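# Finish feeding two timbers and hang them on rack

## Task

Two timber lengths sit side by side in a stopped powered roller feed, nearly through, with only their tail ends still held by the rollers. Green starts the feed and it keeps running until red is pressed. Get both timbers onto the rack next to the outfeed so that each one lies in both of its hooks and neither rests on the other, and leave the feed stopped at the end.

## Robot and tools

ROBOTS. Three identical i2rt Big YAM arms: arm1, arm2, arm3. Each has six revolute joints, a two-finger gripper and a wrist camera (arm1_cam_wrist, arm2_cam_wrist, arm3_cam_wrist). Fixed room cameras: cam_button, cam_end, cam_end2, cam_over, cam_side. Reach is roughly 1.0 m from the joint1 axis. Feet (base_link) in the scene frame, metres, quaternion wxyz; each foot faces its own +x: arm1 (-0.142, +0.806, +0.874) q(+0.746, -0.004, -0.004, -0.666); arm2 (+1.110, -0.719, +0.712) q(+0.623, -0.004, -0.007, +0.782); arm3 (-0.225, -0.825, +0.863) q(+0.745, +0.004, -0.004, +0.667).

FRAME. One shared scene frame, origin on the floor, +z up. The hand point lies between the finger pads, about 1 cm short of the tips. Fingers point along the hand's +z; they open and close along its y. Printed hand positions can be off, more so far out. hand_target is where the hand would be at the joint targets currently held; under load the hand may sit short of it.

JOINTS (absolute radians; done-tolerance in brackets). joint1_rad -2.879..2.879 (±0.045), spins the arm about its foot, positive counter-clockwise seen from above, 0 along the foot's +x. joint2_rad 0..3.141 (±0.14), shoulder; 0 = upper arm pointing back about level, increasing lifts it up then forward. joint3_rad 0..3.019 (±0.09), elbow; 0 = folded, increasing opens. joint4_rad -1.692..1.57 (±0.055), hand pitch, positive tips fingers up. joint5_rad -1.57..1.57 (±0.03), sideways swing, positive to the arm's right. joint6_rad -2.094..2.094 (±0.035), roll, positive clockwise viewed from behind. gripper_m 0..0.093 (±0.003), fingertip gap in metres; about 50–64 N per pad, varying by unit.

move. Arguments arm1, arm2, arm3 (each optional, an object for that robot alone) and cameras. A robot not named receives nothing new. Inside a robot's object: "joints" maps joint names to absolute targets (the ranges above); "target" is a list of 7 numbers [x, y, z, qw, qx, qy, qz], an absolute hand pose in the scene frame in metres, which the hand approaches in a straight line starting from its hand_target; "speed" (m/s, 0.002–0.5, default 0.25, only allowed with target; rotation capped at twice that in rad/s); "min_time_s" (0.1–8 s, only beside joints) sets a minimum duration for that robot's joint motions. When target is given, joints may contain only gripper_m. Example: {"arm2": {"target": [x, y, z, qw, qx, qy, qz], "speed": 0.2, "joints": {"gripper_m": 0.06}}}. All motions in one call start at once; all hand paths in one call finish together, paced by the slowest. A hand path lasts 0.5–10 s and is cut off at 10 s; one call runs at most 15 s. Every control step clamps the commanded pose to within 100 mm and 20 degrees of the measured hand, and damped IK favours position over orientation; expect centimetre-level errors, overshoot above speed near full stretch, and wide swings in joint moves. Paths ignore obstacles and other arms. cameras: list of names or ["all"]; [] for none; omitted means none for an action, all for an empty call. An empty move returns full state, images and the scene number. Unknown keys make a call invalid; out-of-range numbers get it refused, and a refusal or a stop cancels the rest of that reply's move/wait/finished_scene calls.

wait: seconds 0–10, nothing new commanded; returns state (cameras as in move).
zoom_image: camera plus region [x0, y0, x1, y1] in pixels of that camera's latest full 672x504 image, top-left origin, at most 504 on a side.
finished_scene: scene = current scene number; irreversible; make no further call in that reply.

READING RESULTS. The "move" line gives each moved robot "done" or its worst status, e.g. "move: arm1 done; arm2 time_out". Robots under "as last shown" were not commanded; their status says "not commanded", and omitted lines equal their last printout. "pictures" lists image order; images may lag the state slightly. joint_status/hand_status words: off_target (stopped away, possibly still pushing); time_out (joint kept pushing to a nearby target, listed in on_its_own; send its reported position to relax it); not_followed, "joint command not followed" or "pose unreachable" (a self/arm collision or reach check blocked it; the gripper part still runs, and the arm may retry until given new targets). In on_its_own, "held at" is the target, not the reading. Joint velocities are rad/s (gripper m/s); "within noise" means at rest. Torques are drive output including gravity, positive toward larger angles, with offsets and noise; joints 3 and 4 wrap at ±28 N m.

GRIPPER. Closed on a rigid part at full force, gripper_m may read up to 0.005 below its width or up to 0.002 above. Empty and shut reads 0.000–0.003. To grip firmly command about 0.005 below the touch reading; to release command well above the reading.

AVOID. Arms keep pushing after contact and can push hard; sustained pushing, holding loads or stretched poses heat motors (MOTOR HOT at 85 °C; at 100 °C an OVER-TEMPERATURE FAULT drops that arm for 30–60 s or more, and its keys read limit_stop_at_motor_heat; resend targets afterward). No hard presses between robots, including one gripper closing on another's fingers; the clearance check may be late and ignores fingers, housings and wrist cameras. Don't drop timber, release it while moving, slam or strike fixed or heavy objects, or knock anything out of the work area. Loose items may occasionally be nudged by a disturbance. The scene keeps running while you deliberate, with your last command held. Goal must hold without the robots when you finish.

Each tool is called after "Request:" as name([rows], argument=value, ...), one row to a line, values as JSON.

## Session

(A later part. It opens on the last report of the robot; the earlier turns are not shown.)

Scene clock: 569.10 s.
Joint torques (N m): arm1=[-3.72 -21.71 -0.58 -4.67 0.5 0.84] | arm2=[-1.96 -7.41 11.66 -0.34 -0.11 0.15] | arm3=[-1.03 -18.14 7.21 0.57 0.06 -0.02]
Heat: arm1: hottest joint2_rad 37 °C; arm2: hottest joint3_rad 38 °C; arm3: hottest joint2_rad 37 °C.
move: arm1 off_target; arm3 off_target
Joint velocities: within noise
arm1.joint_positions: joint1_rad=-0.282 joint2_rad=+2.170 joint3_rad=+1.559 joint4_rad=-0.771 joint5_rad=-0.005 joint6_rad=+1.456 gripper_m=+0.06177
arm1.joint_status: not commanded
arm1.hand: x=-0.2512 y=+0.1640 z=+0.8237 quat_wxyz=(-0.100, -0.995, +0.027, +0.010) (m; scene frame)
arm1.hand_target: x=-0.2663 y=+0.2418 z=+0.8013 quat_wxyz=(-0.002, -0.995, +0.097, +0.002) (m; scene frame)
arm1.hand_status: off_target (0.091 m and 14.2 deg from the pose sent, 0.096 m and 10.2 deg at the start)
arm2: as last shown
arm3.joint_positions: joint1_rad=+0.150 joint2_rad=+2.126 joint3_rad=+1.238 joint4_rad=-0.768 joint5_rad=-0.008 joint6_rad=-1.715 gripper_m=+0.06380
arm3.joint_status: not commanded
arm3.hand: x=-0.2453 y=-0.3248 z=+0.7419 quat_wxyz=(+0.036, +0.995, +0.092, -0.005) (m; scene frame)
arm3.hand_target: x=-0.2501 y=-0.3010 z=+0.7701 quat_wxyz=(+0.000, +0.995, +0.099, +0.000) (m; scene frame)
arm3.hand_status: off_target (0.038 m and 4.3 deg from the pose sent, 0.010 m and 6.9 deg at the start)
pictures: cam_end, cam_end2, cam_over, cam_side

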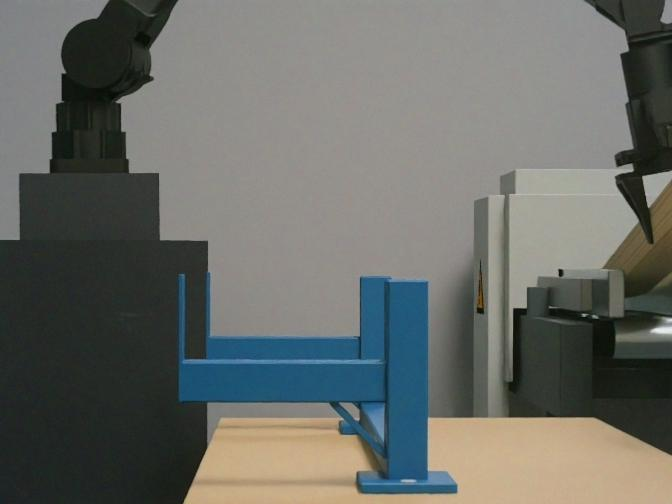

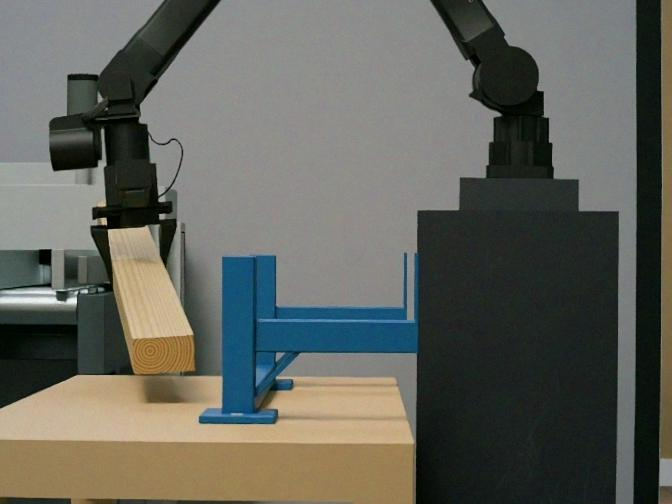

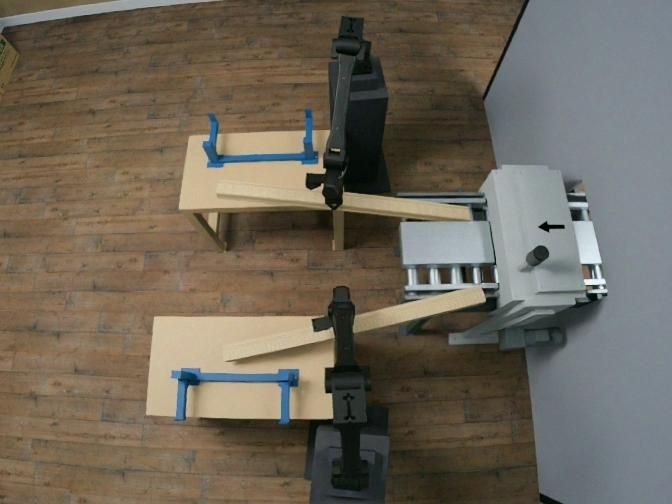

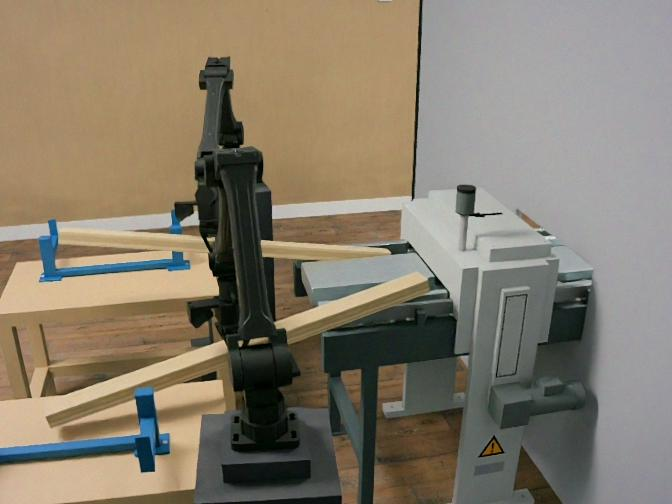

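Request:
move(arm1={"target":[-0.25,0.27,0.86,0.1,0.99,-0.08,0],"speed":0.1}, arm3={"target":[-0.25,-0.29,0.72,-0.03,1,0.09,0],"speed":0.06})

Request:
move(arm1={"target":[-0.25,0.26,0.76,0.0,1,-0.08,0],"speed":0.1}, cameras=["cam_end","cam_end2","cam_over","cam_side"])

Scene clock: 582.37 s.
Joint torques (N m): arm1=[-3.31 -19.14 0.12 -4.23 0.42 0.67] | arm2=[-1.96 -7.41 11.66 -0.34 -0.11 0.15] | arm3=[-1.2 -16.03 6.82 1.5 0.16 -0.09]
Heat: arm1: hottest joint2_rad 38 °C; arm2: hottest joint3_rad 38 °C; arm3: hottest joint2_rad 35 °C.
move: arm1 off_target; arm3 off_target
Joint velocities: within noise
arm1.joint_positions: joint1_rad=-0.268 joint2_rad=+1.936 joint3_rad=+1.318 joint4_rad=-0.581 joint5_rad=-0.027 joint6_rad=+1.459 gripper_m=+0.06177
arm1.joint_status: not commanded
arm1.hand: x=-0.2334 y=+0.1912 z=+0.8886 quat_wxyz=(-0.191, -0.981, +0.019, +0.011) (m; scene frame)
arm1.hand_target: x=-0.2467 y=+0.2631 z=+0.8610 quat_wxyz=(-0.102, -0.992, +0.079, +0.002) (m; scene frame)
arm1.hand_status: off_target (0.085 m and 12.7 deg from the pose sent, 0.112 m and 6.2 deg at the start)
arm2.joint_positions: joint1_rad=+0.008 joint2_rad=+1.218 joint3_rad=+0.967 joint4_rad=-1.366 joint5_rad=-0.014 joint6_rad=-0.973 gripper_m=+0.00050
arm2.joint_status: not commanded
arm2.hand: x=+1.0340 y=-0.4155 z=+0.8796 quat_wxyz=(+0.020, +0.983, -0.182, +0.009) (m; scene frame)
arm2.hand_target: x=+1.0282 y=-0.4009 z=+0.8999 quat_wxyz=(+0.000, +0.984, -0.180, +0.000) (m; scene frame)
arm2.hand_status: not commanded
arm3.joint_positions: joint1_rad=+0.150 joint2_rad=+2.188 joint3_rad=+1.223 joint4_rad=-0.624 joint5_rad=-0.013 joint6_rad=-1.690 gripper_m=+0.06380
arm3.joint_status: not commanded
arm3.hand: x=-0.2466 y=-0.3141 z=+0.7073 quat_wxyz=(+0.003, +0.997, +0.079, -0.006) (m; scene frame)
arm3.hand_target: x=-0.2501 y=-0.2906 z=+0.7208 quat_wxyz=(-0.030, +0.996, +0.089, +0.000) (m; scene frame)
arm3.hand_status: off_target (0.028 m and 4.0 deg from the pose sent, 0.041 m and 7.6 deg at the start)
pictures: none

Scene clock: 584.43 s.
Joint torques (N m): arm1=[-1.49 -14.97 0.8 -2.35 0.5 0.44] | arm2=[-1.9 -7.41 11.66 -0.35 -0.11 0.15] | arm3=[-1.14 -16.09 6.82 1.48 0.16 -0.09]
Heat: arm1: hottest joint2_rad 38 °C; arm2: hottest joint3_rad 38 °C; arm3: hottest joint2_rad 35 °C.
move: arm1 off_target
Joint velocities: within noise
arm1.joint_positions: joint1_rad=-0.279 joint2_rad=+2.111 joint3_rad=+1.486 joint4_rad=-0.750 joint5_rad=-0.007 joint6_rad=+1.491 gripper_m=+0.06177
arm1.joint_status: not commanded
arm1.hand: x=-0.2457 y=+0.1815 z=+0.8347 quat_wxyz=(-0.103, -0.994, +0.043, +0.008) (m; scene frame)
arm1.hand_target: x=-0.2474 y=+0.2527 z=+0.7737 quat_wxyz=(+0.000, -0.997, +0.079, +0.001) (m; scene frame)
arm1.hand_status: off_target (0.108 m and 12.6 deg from the pose sent, 0.147 m and 23.1 deg at the start; pose on its path clipped on 51 of 62 steps)
arm2, arm3: as last shown
pictures: cam_end, cam_end2, cam_over, cam_side

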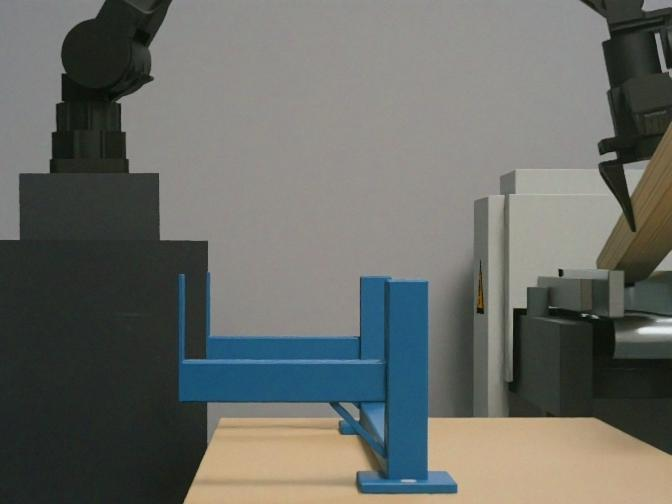

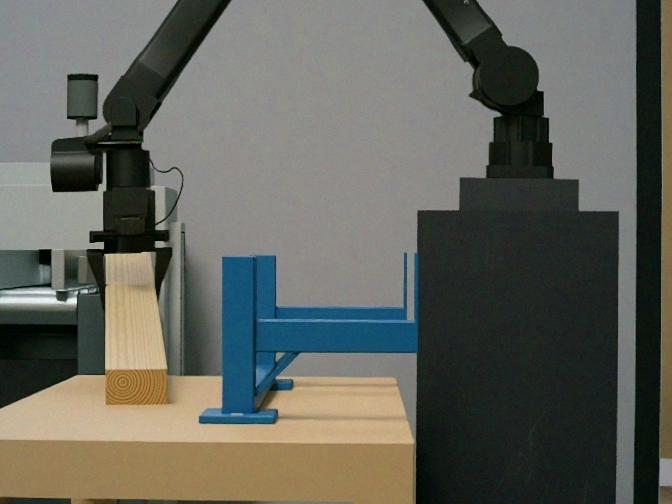

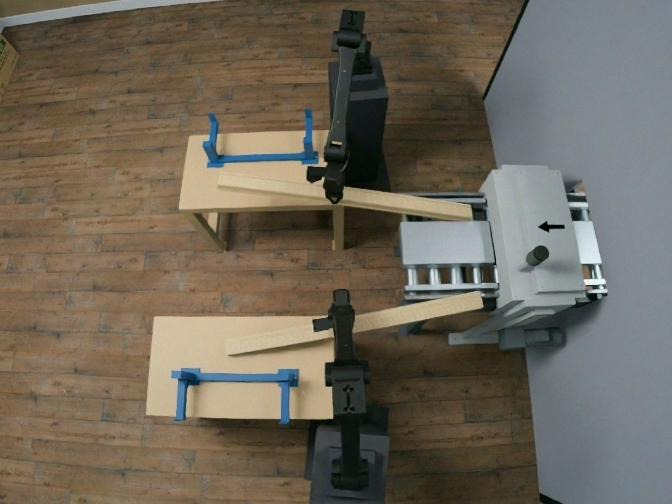

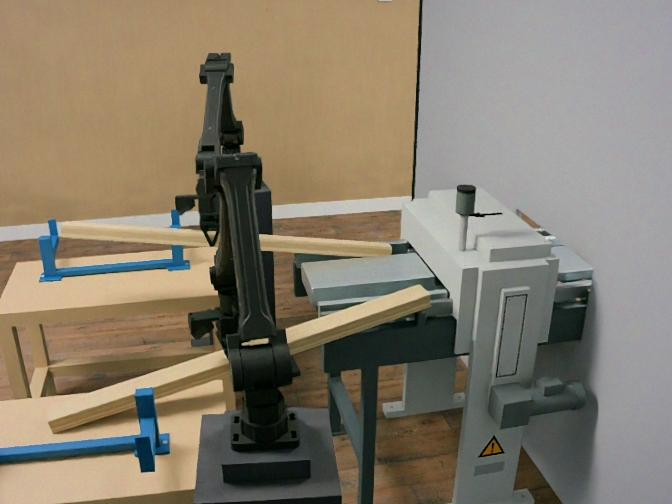

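Request:
move(arm1={"target":[-0.25,0.22,0.70,0.0,1,-0.08,0],"speed":0.1}, arm3={"target":[-0.25,-0.30,0.65,0,1,0.09,0],"speed":0.06}, cameras=["cam_end","cam_end2","cam_over","cam_side"])

Scene clock: 592.93 s.
Joint torques (N m): arm1=[0.67 -13.57 11.37 1.26 0.11 0] | arm2=[-1.9 -7.36 11.66 -0.35 -0.11 0.15] | arm3=[-1.03 -7.94 8.68 2.7 0.11 -0.32]
Heat: arm1: hottest joint2_rad 37 °C; arm2: hottest joint3_rad 39 °C; arm3: hottest joint2_rad 35 °C.
move: arm1 off_target; arm3 off_target
Joint velocities: within noise
arm1.joint_positions: joint1_rad=-0.295 joint2_rad=+2.281 joint3_rad=+1.476 joint4_rad=-0.776 joint5_rad=+0.001 joint6_rad=+1.549 gripper_m=+0.06179
arm1.joint_status: not commanded
arm1.hand: x=-0.2477 y=+0.2320 z=+0.7302 quat_wxyz=(-0.001, -0.997, +0.080, -0.001) (m; scene frame)
arm1.hand_target: x=-0.2495 y=+0.2224 z=+0.7012 quat_wxyz=(+0.000, -0.997, +0.080, +0.000) (m; scene frame)
arm1.hand_status: off_target (0.033 m and 0.2 deg from the pose sent, 0.140 m and 12.6 deg at the start; pose on its path clipped on 8 of 54 steps)
arm2: as last shown
arm3.joint_positions: joint1_rad=+0.150 joint2_rad=+2.224 joint3_rad=+1.226 joint4_rad=-0.602 joint5_rad=-0.010 joint6_rad=-1.666 gripper_m=+0.06380
arm3.joint_status: not commanded
arm3.hand: x=-0.2458 y=-0.3174 z=+0.6902 quat_wxyz=(+0.008, +0.998, +0.067, -0.004) (m; scene frame)
arm3.hand_target: x=-0.2498 y=-0.3042 z=+0.6530 quat_wxyz=(+0.000, +0.996, +0.089, +0.000) (m; scene frame)
arm3.hand_status: off_target (0.044 m and 2.8 deg from the pose sent, 0.059 m and 1.4 deg at the start)
pictures: cam_end, cam_end2, cam_over, cam_side

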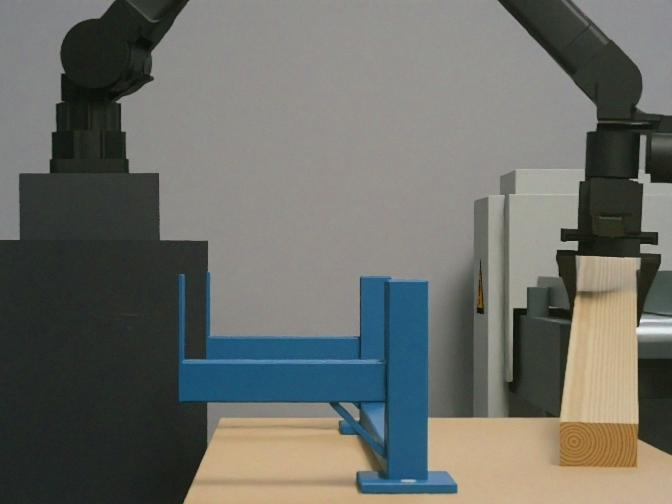

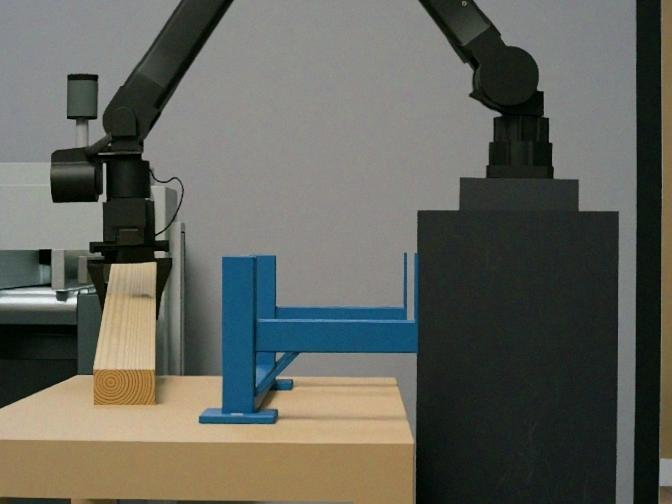

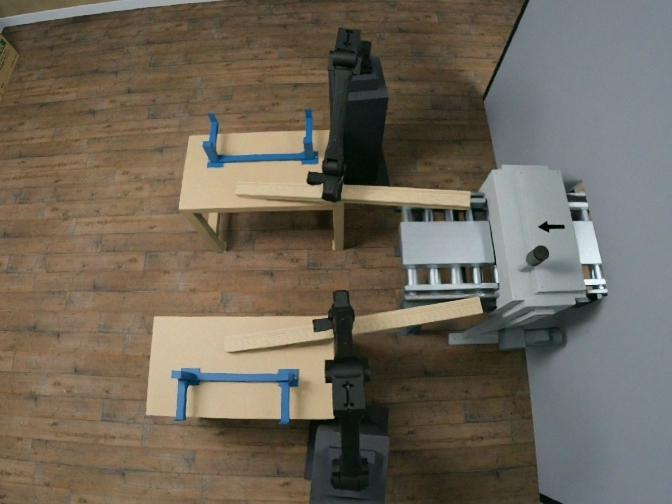

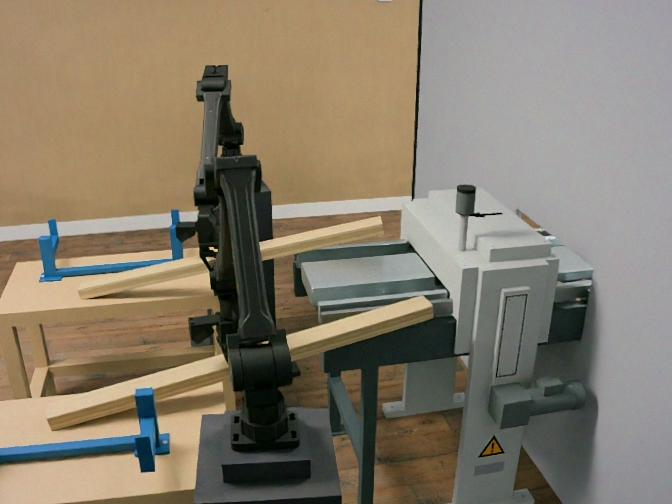

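Request:
move(arm1={"target":[-0.42,0.28,0.79,0.0,1,-0.02,0],"speed":0.1}, arm3={"target":[-0.42,-0.36,0.79,0,1,0.02,0],"speed":0.1})

Request:
move(arm1={"target":[-0.58,0.28,0.76,0.0,1,0,0],"speed":0.1}, arm3={"target":[-0.58,-0.36,0.76,0,1,0,0],"speed":0.1}, cameras=["cam_end","cam_end2","cam_over","cam_side"])

Scene clock: 619.23 s.
Joint torques (N m): arm1=[0.62 -25.17 11.04 -1.17 -0.37 -0.11] | arm2=[-1.96 -7.41 11.66 -0.35 -0.11 0.15] | arm3=[-1.49 -19.37 7.39 -0.29 0.16 0.17]
Heat: arm1: hottest joint2_rad 36 °C; arm2: hottest joint3_rad 39 °C; arm3: hottest joint2_rad 32 °C.
move: arm1 off_target; arm3 off_target
Joint velocities: within noise
arm1.joint_positions: joint1_rad=-0.595 joint2_rad=+2.276 joint3_rad=+1.462 joint4_rad=-0.873 joint5_rad=+0.019 joint6_rad=+1.140 gripper_m=+0.06179
arm1.joint_status: not commanded
arm1.hand: x=-0.4009 y=+0.3169 z=+0.7299 quat_wxyz=(+0.051, -0.998, +0.025, -0.018) (m; scene frame)
arm1.hand_target: x=-0.4187 y=+0.2828 z=+0.7894 quat_wxyz=(+0.000, -1.000, +0.020, +0.001) (m; scene frame)
arm1.hand_status: off_target (0.073 m and 6.2 deg from the pose sent, 0.189 m and 6.9 deg at the start)
arm2: as last shown
arm3.joint_positions: joint1_rad=+0.504 joint2_rad=+2.076 joint3_rad=+1.163 joint4_rad=-0.749 joint5_rad=-0.016 joint6_rad=-1.226 gripper_m=+0.06377
arm3.joint_status: not commanded
arm3.hand: x=-0.4092 y=-0.3850 z=+0.7480 quat_wxyz=(+0.039, +0.999, +0.024, +0.009) (m; scene frame)
arm3.hand_target: x=-0.4196 y=-0.3614 z=+0.7890 quat_wxyz=(+0.000, +1.000, +0.020, +0.000) (m; scene frame)
arm3.hand_status: off_target (0.050 m and 4.6 deg from the pose sent, 0.205 m and 5.5 deg at the start)
pictures: none

Scene clock: 622.00 s.
Joint torques (N m): arm1=[-0.56 -24.82 14.64 -0.43 0.46 0.03] | arm2=[-1.9 -7.41 11.66 -0.35 -0.11 0.15] | arm3=[-1.96 -19.37 11.34 -0.43 0.14 0.17]
Heat: arm1: hottest joint2_rad 36 °C; arm2: hottest joint3_rad 39 °C; arm3: hottest joint3_rad 33 °C.
move: arm1 off_target; arm3 off_target
Joint velocities: within noise
arm1.joint_positions: joint1_rad=-0.794 joint2_rad=+2.471 joint3_rad=+1.823 joint4_rad=-1.035 joint5_rad=-0.003 joint6_rad=+0.876 gripper_m=+0.06177
arm1.joint_status: not commanded
arm1.hand: x=-0.5431 y=+0.3092 z=+0.7148 quat_wxyz=(+0.036, -0.999, -0.007, -0.037) (m; scene frame)
arm1.hand_target: x=-0.5777 y=+0.2830 z=+0.7620 quat_wxyz=(+0.000, -1.000, +0.000, +0.000) (m; scene frame)
arm1.hand_status: off_target (0.065 m and 6.0 deg from the pose sent, 0.185 m and 6.8 deg at the start)
arm2: as last shown
arm3.joint_positions: joint1_rad=+0.763 joint2_rad=+2.241 joint3_rad=+1.388 joint4_rad=-0.821 joint5_rad=-0.018 joint6_rad=-0.932 gripper_m=+0.06377
arm3.joint_status: not commanded
arm3.hand: x=-0.5521 y=-0.3991 z=+0.7182 quat_wxyz=(+0.040, +0.999, +0.006, +0.025) (m; scene frame)
arm3.hand_target: x=-0.5781 y=-0.3627 z=+0.7616 quat_wxyz=(+0.000, +1.000, +0.000, -0.001) (m; scene frame)
arm3.hand_status: off_target (0.064 m and 5.5 deg from the pose sent, 0.173 m and 5.3 deg at the start)
pictures: cam_end, cam_end2, cam_over, cam_side

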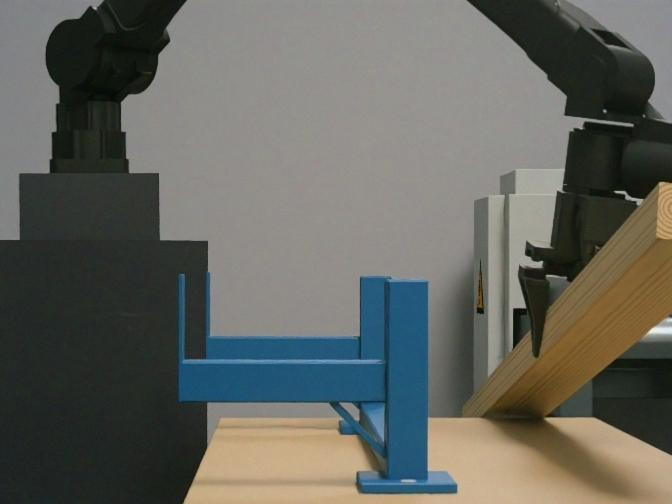

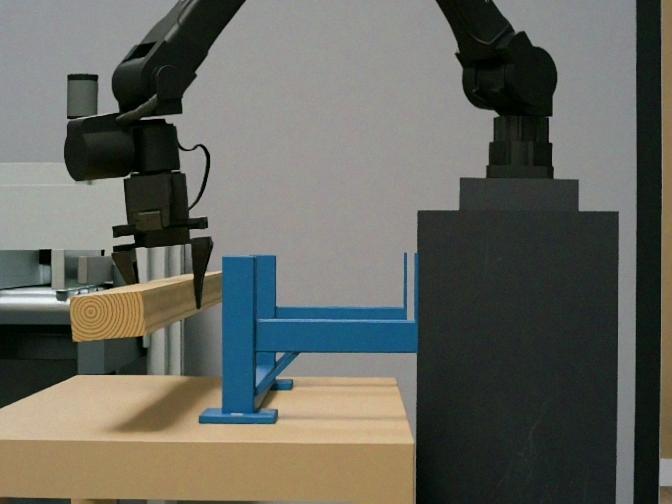

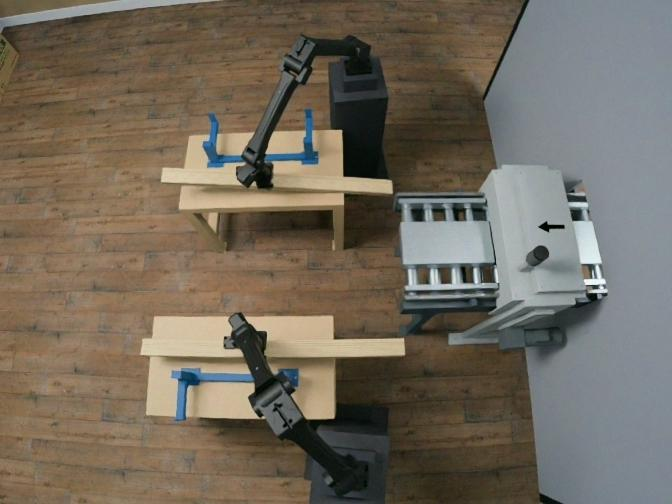

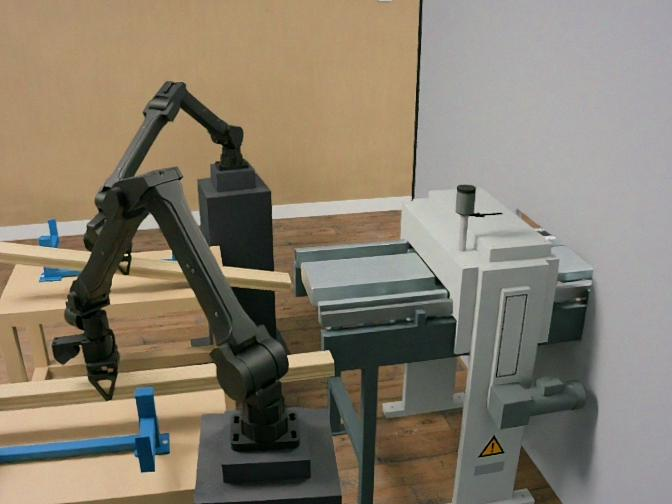

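Request:
move(arm1={"target":[-0.56,0.285,0.675,0.0,1,0,0],"speed":0.06}, arm3={"target":[-0.56,-0.37,0.675,0,1,0,0],"speed":0.06}, cameras=["cam_end","cam_end2","cam_side"])

Scene clock: 635.43 s.
Joint torques (N m): arm1=[1.2 -24.94 9.94 0.42 0.3 0.18] | arm2=[-1.9 -7.41 11.66 -0.35 -0.12 0.15] | arm3=[-2.73 -19.9 6.86 0.36 0.14 0]
Heat: arm1: hottest joint2_rad 36 °C; arm2: hottest joint3_rad 39 °C; arm3: hottest joint3_rad 33 °C.
move: arm1 off_target; arm3 off_target
Joint velocities: within noise
arm1.joint_positions: joint1_rad=-0.796 joint2_rad=+2.580 joint3_rad=+1.823 joint4_rad=-0.898 joint5_rad=-0.001 joint6_rad=+0.876 gripper_m=+0.06177
arm1.joint_status: not commanded
arm1.hand: x=-0.5428 y=+0.3113 z=+0.6441 quat_wxyz=(+0.027, -0.999, -0.006, -0.028) (m; scene frame)
arm1.hand_target: x=-0.5591 y=+0.2861 z=+0.6757 quat_wxyz=(+0.000, -1.000, +0.000, +0.000) (m; scene frame)
arm1.hand_status: off_target (0.044 m and 4.4 deg from the pose sent, 0.049 m and 6.0 deg at the start)
arm2: as last shown
arm3.joint_positions: joint1_rad=+0.757 joint2_rad=+2.378 joint3_rad=+1.388 joint4_rad=-0.661 joint5_rad=-0.016 joint6_rad=-0.932 gripper_m=+0.06377
arm3.joint_status: not commanded
arm3.hand: x=-0.5466 y=-0.3989 z=+0.6445 quat_wxyz=(+0.031, +0.999, +0.003, +0.018) (m; scene frame)
arm3.hand_target: x=-0.5593 y=-0.3709 z=+0.6753 quat_wxyz=(+0.000, +1.000, +0.000, +0.000) (m; scene frame)
arm3.hand_status: off_target (0.044 m and 4.1 deg from the pose sent, 0.053 m and 5.5 deg at the start)
pictures: cam_end, cam_end2, cam_side

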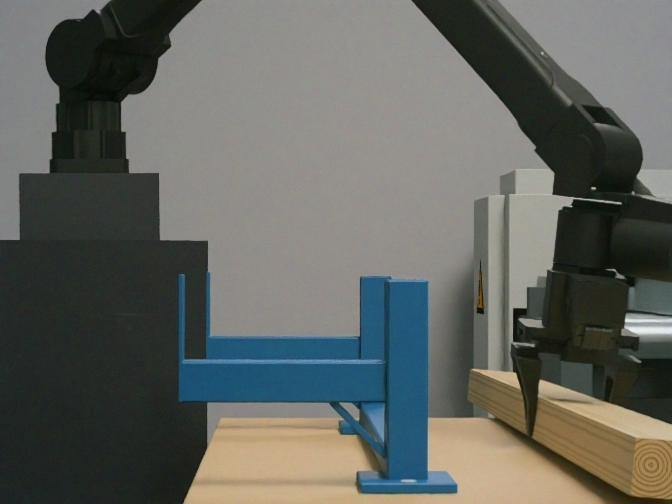

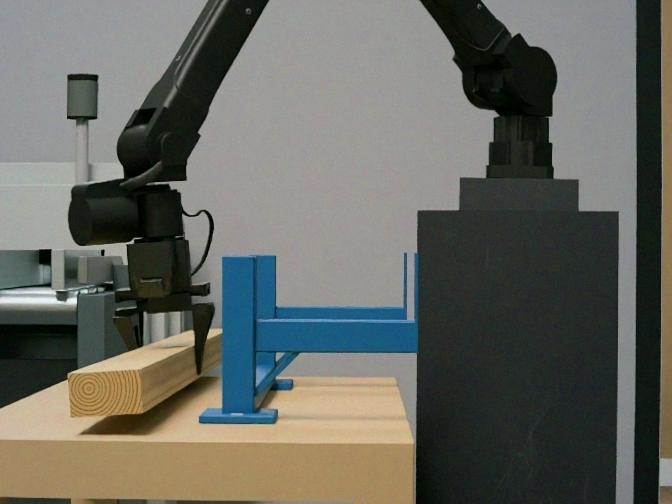

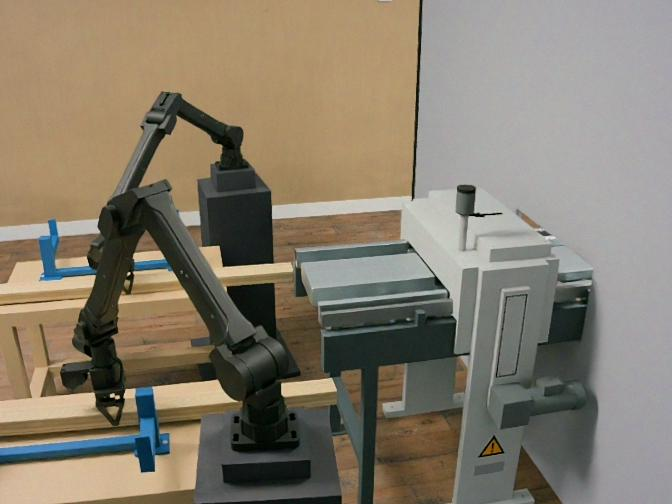

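Request:
move(arm1={"target":[-0.56,0.285,0.64,-0.02,1,0,0],"speed":0.05}, arm3={"target":[-0.56,-0.37,0.64,-0.02,1,0,0],"speed":0.05}, cameras=["cam_end","cam_end2","cam_side"])

Scene clock: 643.90 s.
Joint torques (N m): arm1=[1.49 -20.42 12.68 0.47 0.62 0.17] | arm2=[-1.9 -7.41 11.66 -0.35 -0.11 0.15] | arm3=[-2.02 -17.38 6.32 1.28 -0.03 0.1]
Heat: arm1: hottest joint2_rad 38 °C; arm2: hottest joint3_rad 39 °C; arm3: hottest joint3_rad 33 °C.
move: arm1 off_target; arm3 off_target
Joint velocities: within noise
arm1.joint_positions: joint1_rad=-0.793 joint2_rad=+2.604 joint3_rad=+1.856 joint4_rad=-0.914 joint5_rad=+0.016 joint6_rad=+0.883 gripper_m=+0.06177
arm1.joint_status: not commanded
arm1.hand: x=-0.5462 y=+0.3085 z=+0.6387 quat_wxyz=(+0.034, -0.999, -0.004, -0.023) (m; scene frame)
arm1.hand_target: x=-0.5590 y=+0.2858 z=+0.6414 quat_wxyz=(+0.019, -1.000, +0.000, +0.000) (m; scene frame)
arm1.hand_status: off_target (0.027 m and 3.2 deg from the pose sent, 0.032 m and 3.3 deg at the start)
arm2: as last shown
arm3.joint_positions: joint1_rad=+0.757 joint2_rad=+2.404 joint3_rad=+1.388 joint4_rad=-0.585 joint5_rad=+0.013 joint6_rad=-0.932 gripper_m=+0.06377
arm3.joint_status: not commanded
arm3.hand: x=-0.5483 y=-0.3882 z=+0.6300 quat_wxyz=(+0.002, +1.000, +0.003, +0.014) (m; scene frame)
arm3.hand_target: x=-0.5597 y=-0.3705 z=+0.6405 quat_wxyz=(-0.020, +1.000, +0.000, +0.000) (m; scene frame)
arm3.hand_status: off_target (0.024 m and 3.1 deg from the pose sent, 0.032 m and 6.2 deg at the start)
pictures: cam_end, cam_end2, cam_side

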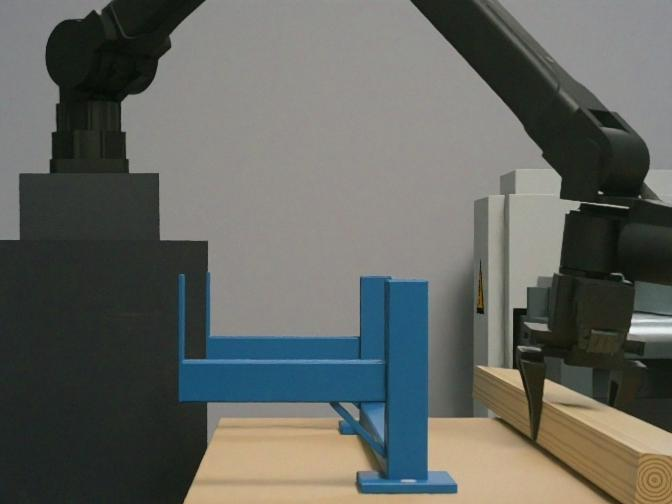

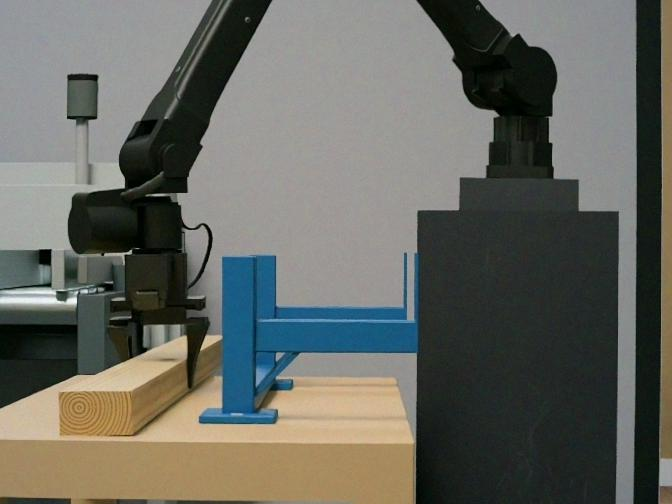

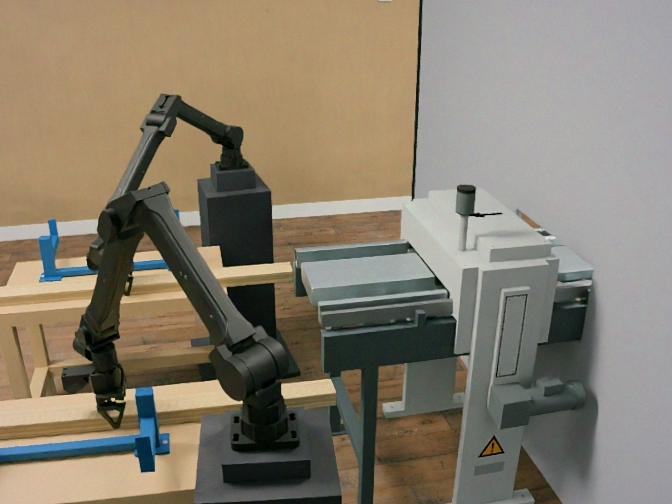

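Request:
move(arm1={"target":[-0.555,0.295,0.632,-0.04,1,0,0],"speed":0.05})

Request:
move(arm1={"joints":{"gripper_m":0.078}}, arm3={"joints":{"gripper_m":0.078}}, cameras=["cam_end","cam_end2","cam_over","arm1_cam_wrist","arm3_cam_wrist"])

Scene clock: 651.87 s.
Joint torques (N m): arm1=[1.32 -19.72 11.79 0.62 0.74 0.14] | arm2=[-1.96 -7.36 11.64 -0.35 -0.11 0.15] | arm3=[-2.14 -17.32 6.32 1.31 -0.03 0.09]
Heat: arm1: hottest joint2_rad 38 °C; arm2: hottest joint3_rad 39 °C; arm3: hottest joint2_rad 33 °C.
move: arm1 off_target
Joint velocities: within noise
arm1.joint_positions: joint1_rad=-0.787 joint2_rad=+2.607 joint3_rad=+1.862 joint4_rad=-0.924 joint5_rad=+0.038 joint6_rad=+0.891 gripper_m=+0.06177
arm1.joint_status: not commanded
arm1.hand: x=-0.5458 y=+0.3089 z=+0.6386 quat_wxyz=(+0.044, -0.999, -0.004, -0.016) (m; scene frame)
arm1.hand_target: x=-0.5544 y=+0.2955 z=+0.6326 quat_wxyz=(+0.039, -0.999, +0.000, +0.000) (m; scene frame)
arm1.hand_status: off_target (0.018 m and 2.0 deg from the pose sent, 0.018 m and 2.8 deg at the start)
arm2, arm3: as last shown
pictures: none

Scene clock: 652.50 s.
Joint torques (N m): arm1=[1.26 -20.19 10.41 0.42 0.16 0.05] | arm2=[-1.96 -7.36 11.66 -0.35 -0.11 0.15] | arm3=[-2.08 -17.03 6.43 0.96 -0.04 0.1]
Heat: arm1: hottest joint2_rad 38 °C; arm2: hottest joint3_rad 39 °C; arm3: hottest joint2_rad 33 °C.
move: arm1 done; arm3 done
Joint velocities: within noise
arm1.joint_positions: joint1_rad=-0.787 joint2_rad=+2.611 joint3_rad=+1.879 joint4_rad=-0.924 joint5_rad=+0.054 joint6_rad=+0.898 gripper_m=+0.07791
arm1.joint_status: all done
arm1.hand: x=-0.5523 y=+0.3049 z=+0.6409 quat_wxyz=(+0.044, -0.999, -0.001, -0.006) (m; scene frame)
arm1.hand_target: x=-0.5546 y=+0.2955 z=+0.6327 quat_wxyz=(+0.039, -0.999, +0.000, +0.000) (m; scene frame)
arm1.hand_status: not commanded
arm2.joint_positions: joint1_rad=+0.008 joint2_rad=+1.218 joint3_rad=+0.967 joint4_rad=-1.366 joint5_rad=-0.014 joint6_rad=-0.973 gripper_m=+0.00050
arm2.joint_status: not commanded
arm2.hand: x=+1.0340 y=-0.4155 z=+0.8796 quat_wxyz=(+0.020, +0.983, -0.182, +0.009) (m; scene frame)
arm2.hand_target: x=+1.0282 y=-0.4009 z=+0.8999 quat_wxyz=(+0.000, +0.984, -0.180, +0.000) (m; scene frame)
arm2.hand_status: not commanded
arm3.joint_positions: joint1_rad=+0.757 joint2_rad=+2.399 joint3_rad=+1.388 joint4_rad=-0.574 joint5_rad=+0.013 joint6_rad=-0.932 gripper_m=+0.07793
arm3.joint_status: all done
arm3.hand: x=-0.5510 y=-0.3846 z=+0.6328 quat_wxyz=(-0.004, +1.000, +0.003, +0.010) (m; scene frame)
arm3.hand_target: x=-0.5597 y=-0.3704 z=+0.6406 quat_wxyz=(-0.020, +1.000, +0.000, +0.000) (m; scene frame)
arm3.hand_status: not commanded
pictures: arm1_cam_wrist, arm3_cam_wrist, cam_end, cam_end2, cam_over

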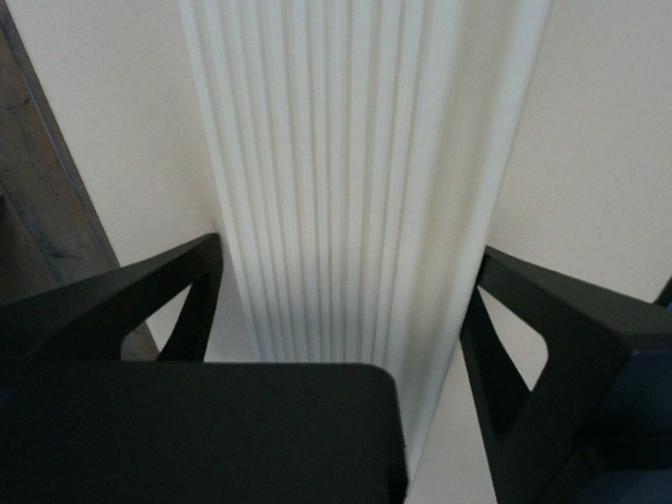

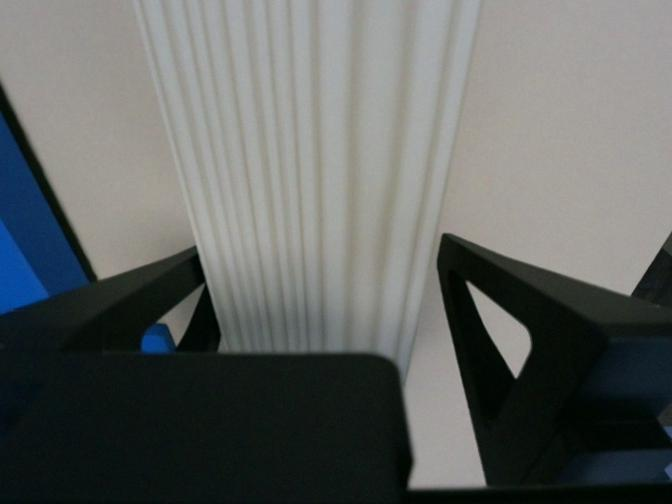

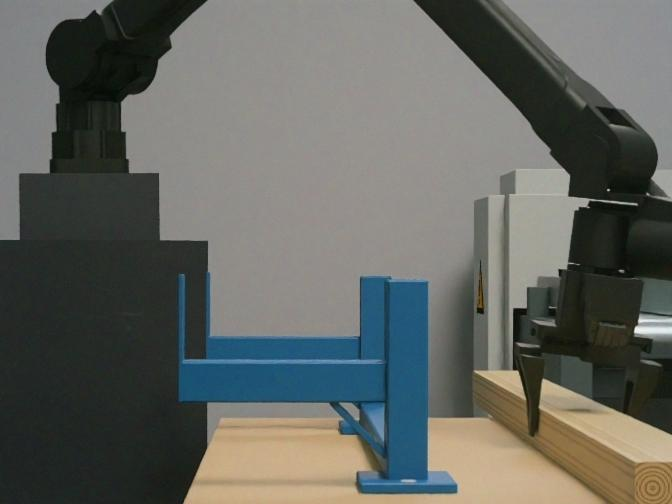

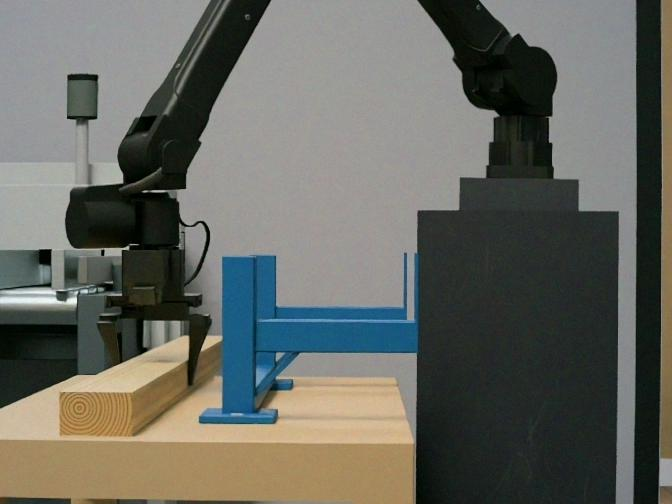

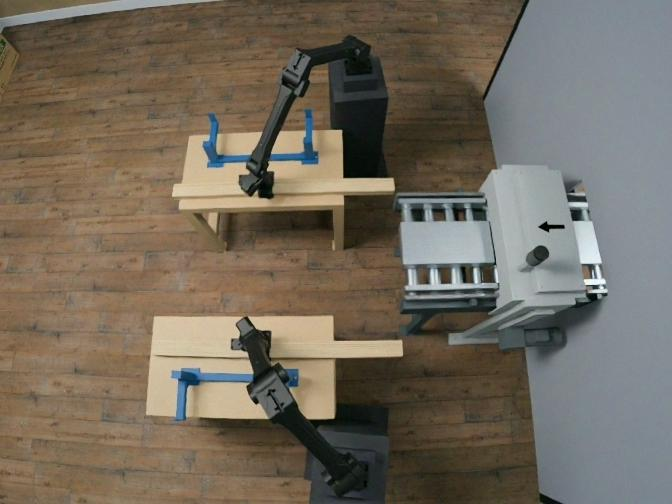

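Request:
move(arm1={"target":[-0.45,0.30,0.630,-0.02,1,0,0],"speed":0.08,"joints":{"gripper_m":0.09}}, arm3={"target":[-0.445,-0.378,0.630,0,1,0,0],"speed":0.08,"joints":{"gripper_m":0.09}}, cameras=["cam_over","arm1_cam_wrist","arm3_cam_wrist"])

Scene clock: 666.60 s.
Joint torques (N m): arm1=[1.32 -20.13 5.5 0.53 -0.03 0.07] | arm2=[-1.96 -7.41 11.66 -0.35 -0.11 0.15] | arm3=[-1.03 -15.85 3.54 0.95 -0.28 -0.12]
Heat: arm1: hottest joint2_rad 36 °C; arm2: hottest joint3_rad 40 °C; arm3: hottest joint2_rad 34 °C.
move: arm1 done; arm3 done
Joint velocities: within noise
arm1.joint_positions: joint1_rad=-0.662 joint2_rad=+2.503 joint3_rad=+1.606 joint4_rad=-0.713 joint5_rad=+0.030 joint6_rad=+1.024 gripper_m=+0.08992
arm1.joint_status: all done
arm1.hand: x=-0.4568 y=+0.2994 z=+0.6345 quat_wxyz=(+0.019, -1.000, +0.001, +0.002) (m; scene frame)
arm1.hand_target: x=-0.4501 y=+0.3001 z=+0.6300 quat_wxyz=(+0.020, -1.000, +0.000, +0.000) (m; scene frame)
arm1.hand_status: done (0.008 m and 0.2 deg from the pose sent, 0.103 m and 2.8 deg at the start)
arm2: as last shown
arm3.joint_positions: joint1_rad=+0.575 joint2_rad=+2.351 joint3_rad=+1.221 joint4_rad=-0.465 joint5_rad=-0.003 joint6_rad=-1.101 gripper_m=+0.08993
arm3.joint_status: all done
arm3.hand: x=-0.4455 y=-0.3806 z=+0.6265 quat_wxyz=(+0.005, +1.000, -0.003, +0.004) (m; scene frame)
arm3.hand_target: x=-0.4449 y=-0.3780 z=+0.6300 quat_wxyz=(+0.000, +1.000, +0.000, +0.000) (m; scene frame)
arm3.hand_status: done (0.004 m and 0.8 deg from the pose sent, 0.106 m and 1.3 deg at the start)
pictures: arm1_cam_wrist, arm3_cam_wrist, cam_over

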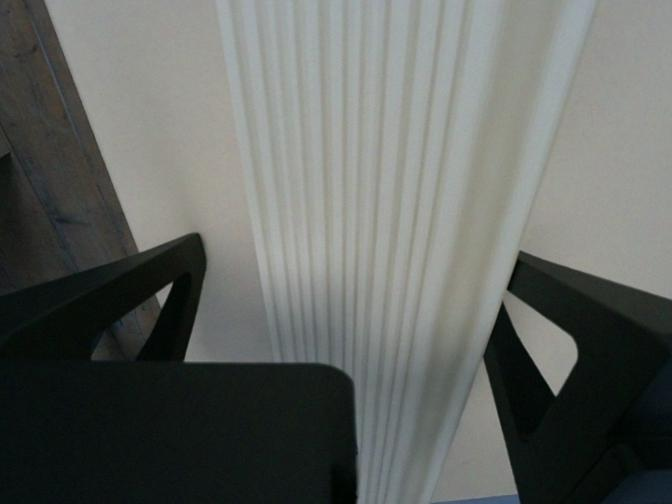

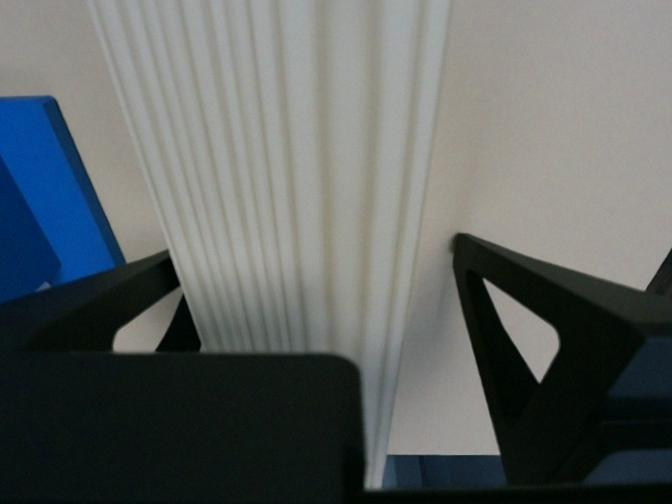

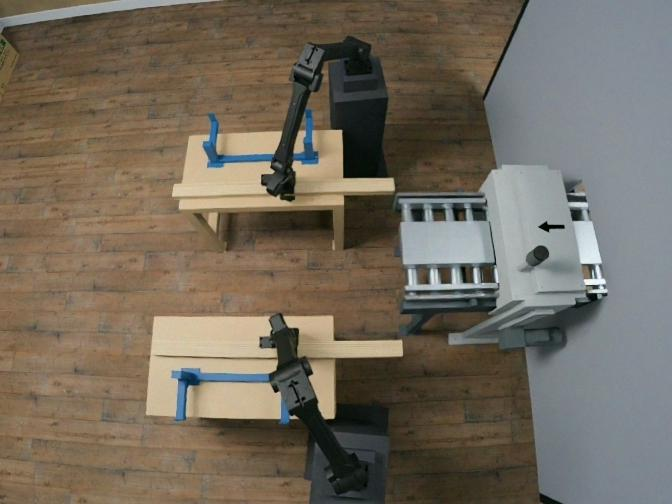

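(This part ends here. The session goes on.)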